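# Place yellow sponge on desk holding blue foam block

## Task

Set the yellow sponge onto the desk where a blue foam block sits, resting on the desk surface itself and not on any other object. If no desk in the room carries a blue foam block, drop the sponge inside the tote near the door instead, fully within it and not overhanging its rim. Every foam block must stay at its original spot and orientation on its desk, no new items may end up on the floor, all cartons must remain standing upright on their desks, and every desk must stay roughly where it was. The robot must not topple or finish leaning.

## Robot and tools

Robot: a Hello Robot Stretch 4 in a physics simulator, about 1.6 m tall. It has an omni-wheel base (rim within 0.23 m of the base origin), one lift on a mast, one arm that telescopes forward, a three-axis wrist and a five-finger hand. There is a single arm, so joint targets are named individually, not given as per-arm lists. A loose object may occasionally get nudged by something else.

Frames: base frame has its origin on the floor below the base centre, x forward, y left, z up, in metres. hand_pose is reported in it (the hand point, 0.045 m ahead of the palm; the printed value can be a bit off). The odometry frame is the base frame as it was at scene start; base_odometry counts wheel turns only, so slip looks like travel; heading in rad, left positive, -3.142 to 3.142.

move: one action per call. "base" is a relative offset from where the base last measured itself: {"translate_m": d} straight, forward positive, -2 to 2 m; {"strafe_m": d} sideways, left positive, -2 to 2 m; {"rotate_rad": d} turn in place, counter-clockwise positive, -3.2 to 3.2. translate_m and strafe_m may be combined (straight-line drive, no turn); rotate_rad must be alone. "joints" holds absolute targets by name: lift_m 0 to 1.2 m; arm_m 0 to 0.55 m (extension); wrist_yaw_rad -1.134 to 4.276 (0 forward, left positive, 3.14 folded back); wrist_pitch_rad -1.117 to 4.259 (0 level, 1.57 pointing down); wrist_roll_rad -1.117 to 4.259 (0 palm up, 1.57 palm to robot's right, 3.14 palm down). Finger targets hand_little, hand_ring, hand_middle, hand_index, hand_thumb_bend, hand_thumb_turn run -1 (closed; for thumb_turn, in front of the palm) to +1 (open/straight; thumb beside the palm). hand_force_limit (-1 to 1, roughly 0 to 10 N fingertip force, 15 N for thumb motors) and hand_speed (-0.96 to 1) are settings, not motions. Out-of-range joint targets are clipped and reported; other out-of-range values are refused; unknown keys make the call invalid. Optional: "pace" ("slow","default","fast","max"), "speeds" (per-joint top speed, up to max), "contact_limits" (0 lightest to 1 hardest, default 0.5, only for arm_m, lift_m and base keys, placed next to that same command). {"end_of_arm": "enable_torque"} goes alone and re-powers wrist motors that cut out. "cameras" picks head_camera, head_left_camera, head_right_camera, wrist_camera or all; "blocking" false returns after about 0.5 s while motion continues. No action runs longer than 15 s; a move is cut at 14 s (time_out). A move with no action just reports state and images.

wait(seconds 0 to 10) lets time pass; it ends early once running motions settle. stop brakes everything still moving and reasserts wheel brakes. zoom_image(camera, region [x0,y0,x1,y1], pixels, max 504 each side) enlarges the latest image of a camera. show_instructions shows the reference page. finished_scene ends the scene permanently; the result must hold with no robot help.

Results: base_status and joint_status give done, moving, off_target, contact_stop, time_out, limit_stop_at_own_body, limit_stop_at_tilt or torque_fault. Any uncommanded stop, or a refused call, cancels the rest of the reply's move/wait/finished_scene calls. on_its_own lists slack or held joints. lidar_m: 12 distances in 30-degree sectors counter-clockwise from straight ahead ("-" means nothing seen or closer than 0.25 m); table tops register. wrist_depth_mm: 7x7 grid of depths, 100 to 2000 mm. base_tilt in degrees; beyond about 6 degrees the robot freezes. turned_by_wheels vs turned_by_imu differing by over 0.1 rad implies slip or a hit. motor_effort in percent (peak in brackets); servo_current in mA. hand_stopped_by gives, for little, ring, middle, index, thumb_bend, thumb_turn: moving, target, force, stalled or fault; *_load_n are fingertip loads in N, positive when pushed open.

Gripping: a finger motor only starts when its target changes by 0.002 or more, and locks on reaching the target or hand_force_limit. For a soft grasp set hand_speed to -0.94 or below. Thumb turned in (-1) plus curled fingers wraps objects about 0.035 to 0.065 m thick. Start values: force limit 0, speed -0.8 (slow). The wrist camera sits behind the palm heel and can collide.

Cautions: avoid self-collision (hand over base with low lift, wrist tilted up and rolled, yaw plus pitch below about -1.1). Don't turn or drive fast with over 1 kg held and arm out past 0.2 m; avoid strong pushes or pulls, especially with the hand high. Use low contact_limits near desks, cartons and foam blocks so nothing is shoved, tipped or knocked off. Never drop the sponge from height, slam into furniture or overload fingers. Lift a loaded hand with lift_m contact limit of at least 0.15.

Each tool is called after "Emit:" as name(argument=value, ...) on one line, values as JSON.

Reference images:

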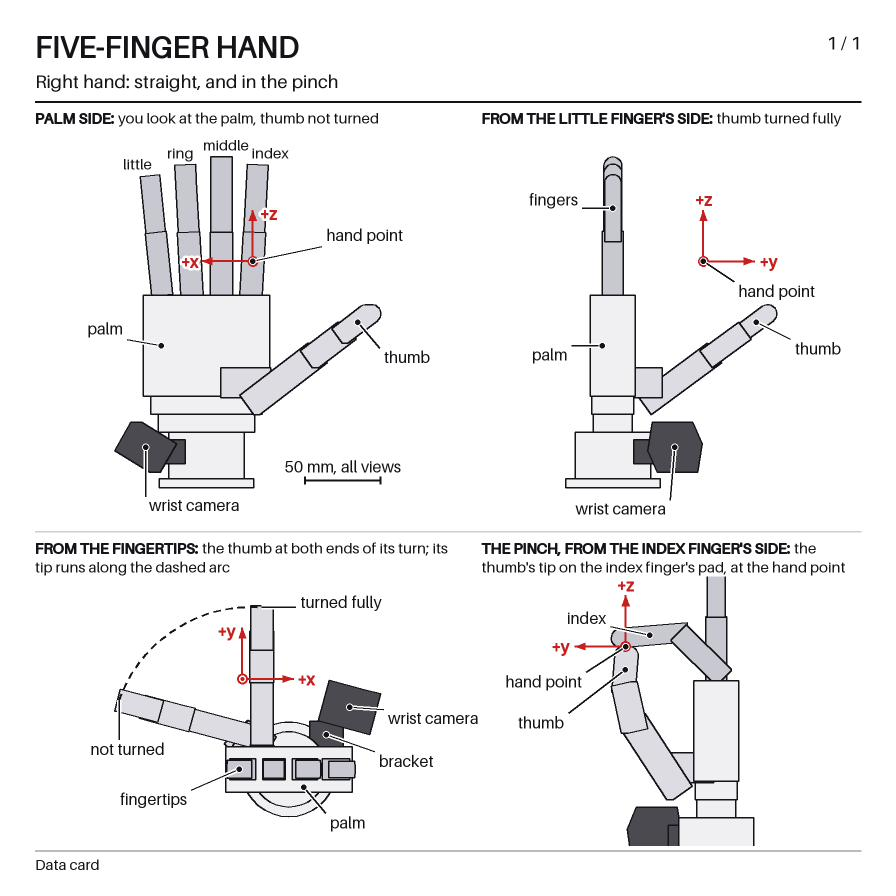

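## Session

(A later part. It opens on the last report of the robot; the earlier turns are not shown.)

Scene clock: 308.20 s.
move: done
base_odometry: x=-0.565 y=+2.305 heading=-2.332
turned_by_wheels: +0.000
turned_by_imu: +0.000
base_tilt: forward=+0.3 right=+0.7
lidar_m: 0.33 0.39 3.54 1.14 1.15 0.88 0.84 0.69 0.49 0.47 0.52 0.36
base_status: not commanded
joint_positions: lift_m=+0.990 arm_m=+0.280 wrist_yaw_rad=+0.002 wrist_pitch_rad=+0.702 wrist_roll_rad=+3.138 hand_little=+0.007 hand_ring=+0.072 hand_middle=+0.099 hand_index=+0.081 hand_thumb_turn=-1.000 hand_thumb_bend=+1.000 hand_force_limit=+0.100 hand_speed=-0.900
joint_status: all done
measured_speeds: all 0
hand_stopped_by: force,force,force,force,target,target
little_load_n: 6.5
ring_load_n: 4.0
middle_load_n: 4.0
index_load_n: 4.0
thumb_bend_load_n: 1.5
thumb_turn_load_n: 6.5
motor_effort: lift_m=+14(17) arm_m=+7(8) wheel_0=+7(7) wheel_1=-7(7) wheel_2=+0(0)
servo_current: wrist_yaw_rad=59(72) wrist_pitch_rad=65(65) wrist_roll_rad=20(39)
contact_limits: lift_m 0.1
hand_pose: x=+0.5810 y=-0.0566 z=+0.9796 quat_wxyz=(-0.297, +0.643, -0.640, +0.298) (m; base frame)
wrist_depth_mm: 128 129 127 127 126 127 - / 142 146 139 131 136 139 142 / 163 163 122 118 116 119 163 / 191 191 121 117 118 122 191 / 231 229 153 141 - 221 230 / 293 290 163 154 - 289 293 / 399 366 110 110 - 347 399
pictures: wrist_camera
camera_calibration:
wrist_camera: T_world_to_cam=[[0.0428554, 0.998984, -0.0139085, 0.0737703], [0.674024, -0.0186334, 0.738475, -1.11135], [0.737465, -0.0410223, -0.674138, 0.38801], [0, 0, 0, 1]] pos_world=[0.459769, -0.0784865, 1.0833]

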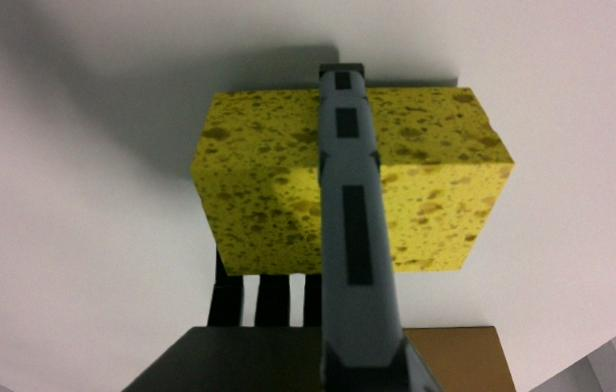

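Emit:
move(joints={"hand_little": 0.3, "hand_ring": 0.35, "hand_middle": 0.35, "hand_index": 0.35}, cameras=["wrist_camera"])

Scene clock: 311.77 s.
move: done
base_odometry: x=-0.565 y=+2.305 heading=-2.332
turned_by_wheels: +0.000
turned_by_imu: +0.000
base_tilt: forward=+0.2 right=+0.9
lidar_m: 0.35 0.39 3.57 1.15 1.18 0.87 0.84 0.68 0.53 0.50 0.50 0.38
base_status: not commanded
joint_positions: lift_m=+0.990 arm_m=+0.280 wrist_yaw_rad=+0.001 wrist_pitch_rad=+0.702 wrist_roll_rad=+3.138 hand_little=+0.300 hand_ring=+0.350 hand_middle=+0.348 hand_index=+0.350 hand_thumb_turn=-1.000 hand_thumb_bend=+1.000 hand_force_limit=+0.100 hand_speed=-0.900
joint_status: all done
measured_speeds: all 0
hand_stopped_by: target,target,target,target,target,target
little_load_n: 0.0
ring_load_n: 0.0
middle_load_n: -7.5
index_load_n: 0.0
thumb_bend_load_n: 0.0
thumb_turn_load_n: 0.0
motor_effort: lift_m=+14(15) arm_m=+7(7) wheel_0=+6(7) wheel_1=-6(7) wheel_2=+0(0)
servo_current: wrist_yaw_rad=46(72) wrist_pitch_rad=39(52) wrist_roll_rad=33(39)
contact_limits: lift_m 0.1
hand_pose: x=+0.5810 y=-0.0567 z=+0.9796 quat_wxyz=(-0.297, +0.643, -0.640, +0.298) (m; base frame)
wrist_depth_mm: 128 129 130 128 - 128 - / 142 147 140 133 138 140 144 / 163 164 126 120 119 118 170 / 191 192 135 128 127 132 193 / 232 230 183 151 - 224 235 / 291 290 173 160 - 293 298 / 399 364 110 109 - - 384
pictures: wrist_camera
camera_calibration:
wrist_camera: T_world_to_cam=[[0.0435628, 0.998954, -0.0138774, 0.0734085], [0.674049, -0.0191358, 0.738439, -1.11136], [0.737401, -0.0415225, -0.674177, 0.388043], [0, 0, 0, 1]] pos_world=[0.459768, -0.0784859, 1.0833]

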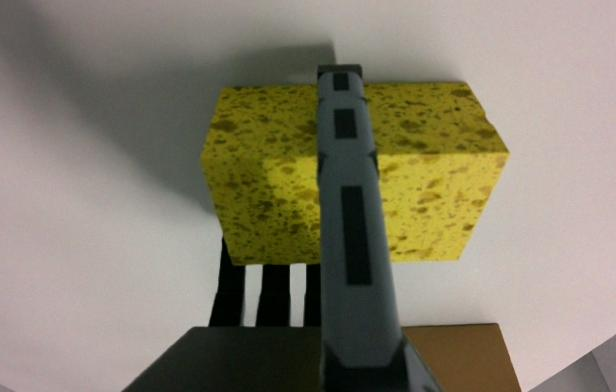

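Emit:
move(joints={"lift_m": 0.998}, pace="slow")

Emit:
move(joints={"hand_little": 1, "hand_ring": 1, "hand_middle": 1, "hand_index": 1, "hand_speed": -0.8}, cameras=["wrist_camera", "head_right_camera"])

Scene clock: 314.93 s.
move: done
base_odometry: x=-0.566 y=+2.305 heading=-2.332
turned_by_wheels: +0.000
turned_by_imu: +0.000
base_tilt: forward=+0.3 right=+0.8
lidar_m: 0.36 0.39 3.58 1.15 1.17 0.87 0.83 0.70 0.51 0.49 0.51 0.37
base_status: not commanded
joint_positions: lift_m=+0.998 arm_m=+0.280 wrist_yaw_rad=+0.001 wrist_pitch_rad=+0.702 wrist_roll_rad=+3.138 hand_little=+0.300 hand_ring=+0.350 hand_middle=+0.349 hand_index=+0.350 hand_thumb_turn=-1.000 hand_thumb_bend=+1.000 hand_force_limit=+0.100 hand_speed=-0.900
joint_status: all done
measured_speeds: all 0
hand_stopped_by: target,target,target,target,target,target
little_load_n: 0.0
ring_load_n: 0.0
middle_load_n: 0.0
index_load_n: 0.0
thumb_bend_load_n: 0.0
thumb_turn_load_n: 0.0
motor_effort: lift_m=+22(22) arm_m=+7(7) wheel_0=+6(7) wheel_1=-5(6) wheel_2=+0(0)
servo_current: wrist_yaw_rad=52(65) wrist_pitch_rad=33(52) wrist_roll_rad=26(33)
hand_pose: x=+0.5810 y=-0.0567 z=+0.9870 quat_wxyz=(-0.297, +0.643, -0.640, +0.298) (m; base frame)
wrist_depth_mm: 133 132 132 133 136 132 - / 147 148 146 139 142 145 - / 169 170 122 121 122 122 171 / 197 198 142 134 131 144 200 / 238 237 220 159 - 239 243 / 300 297 167 160 - 303 304 / 404 375 110 109 - - 415
pictures: none

Scene clock: 316.67 s.
move: done
base_odometry: x=-0.566 y=+2.305 heading=-2.332
turned_by_wheels: +0.000
turned_by_imu: +0.000
base_tilt: forward=+0.3 right=+0.7
lidar_m: 0.37 0.37 3.55 1.14 1.18 0.87 0.84 0.70 0.51 0.49 0.49 0.39
base_status: not commanded
joint_positions: lift_m=+0.998 arm_m=+0.280 wrist_yaw_rad=+0.001 wrist_pitch_rad=+0.702 wrist_roll_rad=+3.138 hand_little=+1.000 hand_ring=+1.000 hand_middle=+1.000 hand_index=+1.000 hand_thumb_turn=-1.000 hand_thumb_bend=+1.000 hand_force_limit=+0.100 hand_speed=-0.800
joint_status: all done
measured_speeds: all 0
hand_stopped_by: target,target,target,target,target,target
little_load_n: 0.0
ring_load_n: 0.0
middle_load_n: 0.0
index_load_n: 0.0
thumb_bend_load_n: 0.0
thumb_turn_load_n: 0.0
motor_effort: lift_m=+22(22) arm_m=+7(7) wheel_0=+6(6) wheel_1=-5(5) wheel_2=+0(0)
servo_current: wrist_yaw_rad=52(78) wrist_pitch_rad=39(52) wrist_roll_rad=26(39)
hand_pose: x=+0.5810 y=-0.0567 z=+0.9870 quat_wxyz=(-0.297, +0.643, -0.640, +0.298) (m; base frame)
wrist_depth_mm: 133 131 132 133 136 132 - / 147 148 145 139 143 146 - / 169 169 122 121 121 122 171 / 197 198 142 133 131 144 200 / 238 237 236 159 - 241 242 / 298 297 268 268 - 303 304 / 407 377 110 110 - - 418
pictures: head_right_camera, wrist_camera
camera_calibration:
wrist_camera: T_world_to_cam=[[0.0435628, 0.998954, -0.0138774, 0.0735098], [0.674049, -0.0191358, 0.738439, -1.11675], [0.737401, -0.0415225, -0.674177, 0.392965], [0, 0, 0, 1]] pos_world=[0.459768, -0.0784859, 1.0906]

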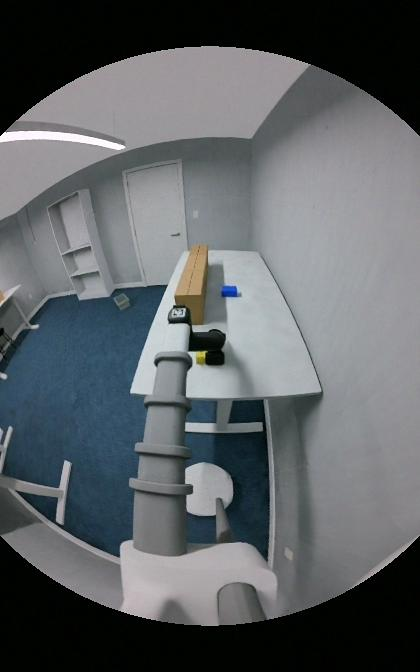

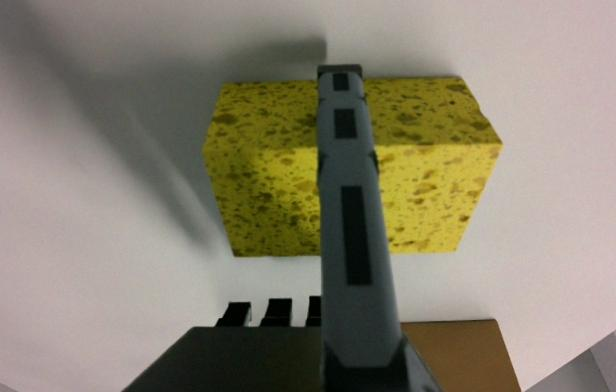

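Released. Raise straight up, retract, and verify.

Emit:
move(joints={"lift_m": 1.15}, cameras=["wrist_camera"])

Emit:
move(joints={"arm_m": 0.0}, cameras=["head_camera", "head_right_camera"])

Scene clock: 320.43 s.
move: done
base_odometry: x=-0.566 y=+2.305 heading=-2.332
turned_by_wheels: +0.000
turned_by_imu: +0.000
base_tilt: forward=+0.4 right=+0.8
lidar_m: 0.36 0.39 3.57 1.15 1.15 0.86 0.84 0.69 0.51 0.47 0.51 0.38
base_status: not commanded
joint_positions: lift_m=+1.150 arm_m=+0.280 wrist_yaw_rad=+0.001 wrist_pitch_rad=+0.702 wrist_roll_rad=+3.138 hand_little=+1.000 hand_ring=+1.000 hand_middle=+1.000 hand_index=+1.000 hand_thumb_turn=-1.000 hand_thumb_bend=+1.000 hand_force_limit=+0.100 hand_speed=-0.800
joint_status: all done
measured_speeds: all 0
hand_stopped_by: target,target,target,target,target,target
little_load_n: 0.0
ring_load_n: 0.0
middle_load_n: 0.0
index_load_n: 0.0
thumb_bend_load_n: 0.0
thumb_turn_load_n: 0.0
motor_effort: lift_m=+22(25) arm_m=+7(7) wheel_0=+6(6) wheel_1=-5(5) wheel_2=+0(0)
servo_current: wrist_yaw_rad=52(72) wrist_pitch_rad=39(52) wrist_roll_rad=26(39)
hand_pose: x=+0.5810 y=-0.0567 z=+1.1390 quat_wxyz=(-0.297, +0.643, -0.640, +0.298) (m; base frame)
wrist_depth_mm: 282 285 282 237 248 281 286 / 310 315 317 254 301 317 317 / 357 357 362 362 - 362 364 / 415 418 418 421 - 421 424 / 508 500 504 500 - 496 - / 603 634 569 195 - 343 - / - 788 110 110 - - -
pictures: wrist_camera
camera_calibration:
wrist_camera: T_world_to_cam=[[0.0435628, 0.998954, -0.0138774, 0.0756191], [0.674049, -0.0191358, 0.738439, -1.22899], [0.737401, -0.0415225, -0.674177, 0.49544], [0, 0, 0, 1]] pos_world=[0.459768, -0.0784859, 1.2426]

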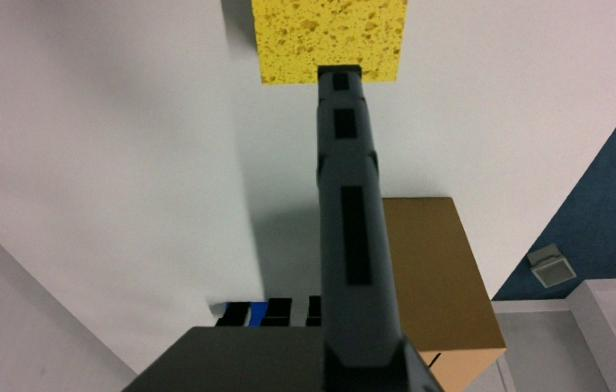

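Scene clock: 322.40 s.
move: done
base_odometry: x=-0.566 y=+2.305 heading=-2.332
turned_by_wheels: +0.000
turned_by_imu: +0.000
base_tilt: forward=+0.3 right=+0.9
lidar_m: 0.34 0.41 3.58 1.15 1.19 0.87 0.85 0.67 0.50 0.48 0.52 0.40
base_status: not commanded
joint_positions: lift_m=+1.150 arm_m=+0.002 wrist_yaw_rad=+0.001 wrist_pitch_rad=+0.702 wrist_roll_rad=+3.138 hand_little=+1.000 hand_ring=+1.000 hand_middle=+1.000 hand_index=+1.000 hand_thumb_turn=-1.000 hand_thumb_bend=+1.000 hand_force_limit=+0.100 hand_speed=-0.800
joint_status: all done
joint sent to its limit — arm_m, lower limit.
measured_speeds: all 0
hand_stopped_by: target,target,target,target,target,target
little_load_n: 0.0
ring_load_n: 0.0
middle_load_n: 0.0
index_load_n: 0.0
thumb_bend_load_n: 0.0
thumb_turn_load_n: 0.0
motor_effort: lift_m=+22(22) arm_m=-7(9) wheel_0=+6(6) wheel_1=-5(5) wheel_2=+0(0)
servo_current: wrist_yaw_rad=46(72) wrist_pitch_rad=46(59) wrist_roll_rad=26(39)
hand_pose: x=+0.3031 y=-0.0567 z=+1.1390 quat_wxyz=(-0.297, +0.643, -0.640, +0.298) (m; base frame)
wrist_depth_mm: - - 1205 1229 1205 1255 1255 / - - 1366 119 1336 1366 1366 / 364 364 364 366 - 366 366 / 424 424 430 424 - 427 427 / 504 512 508 466 - 512 - / 597 640 569 194 - - - / - 750 110 109 - - -
pictures: head_camera, head_right_camera

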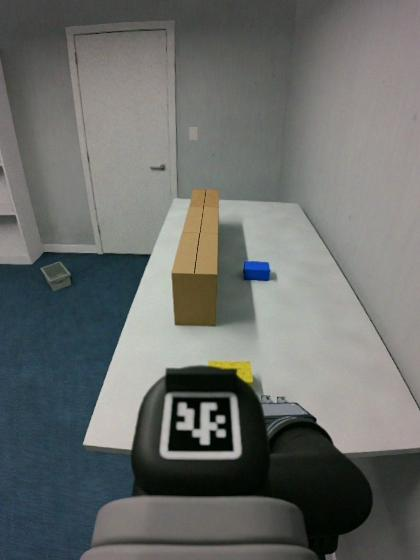

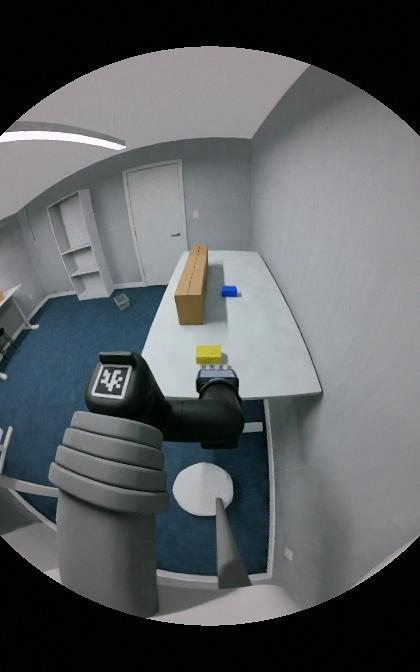

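Emit:
finished_scene()

The scene is finished: the task was done.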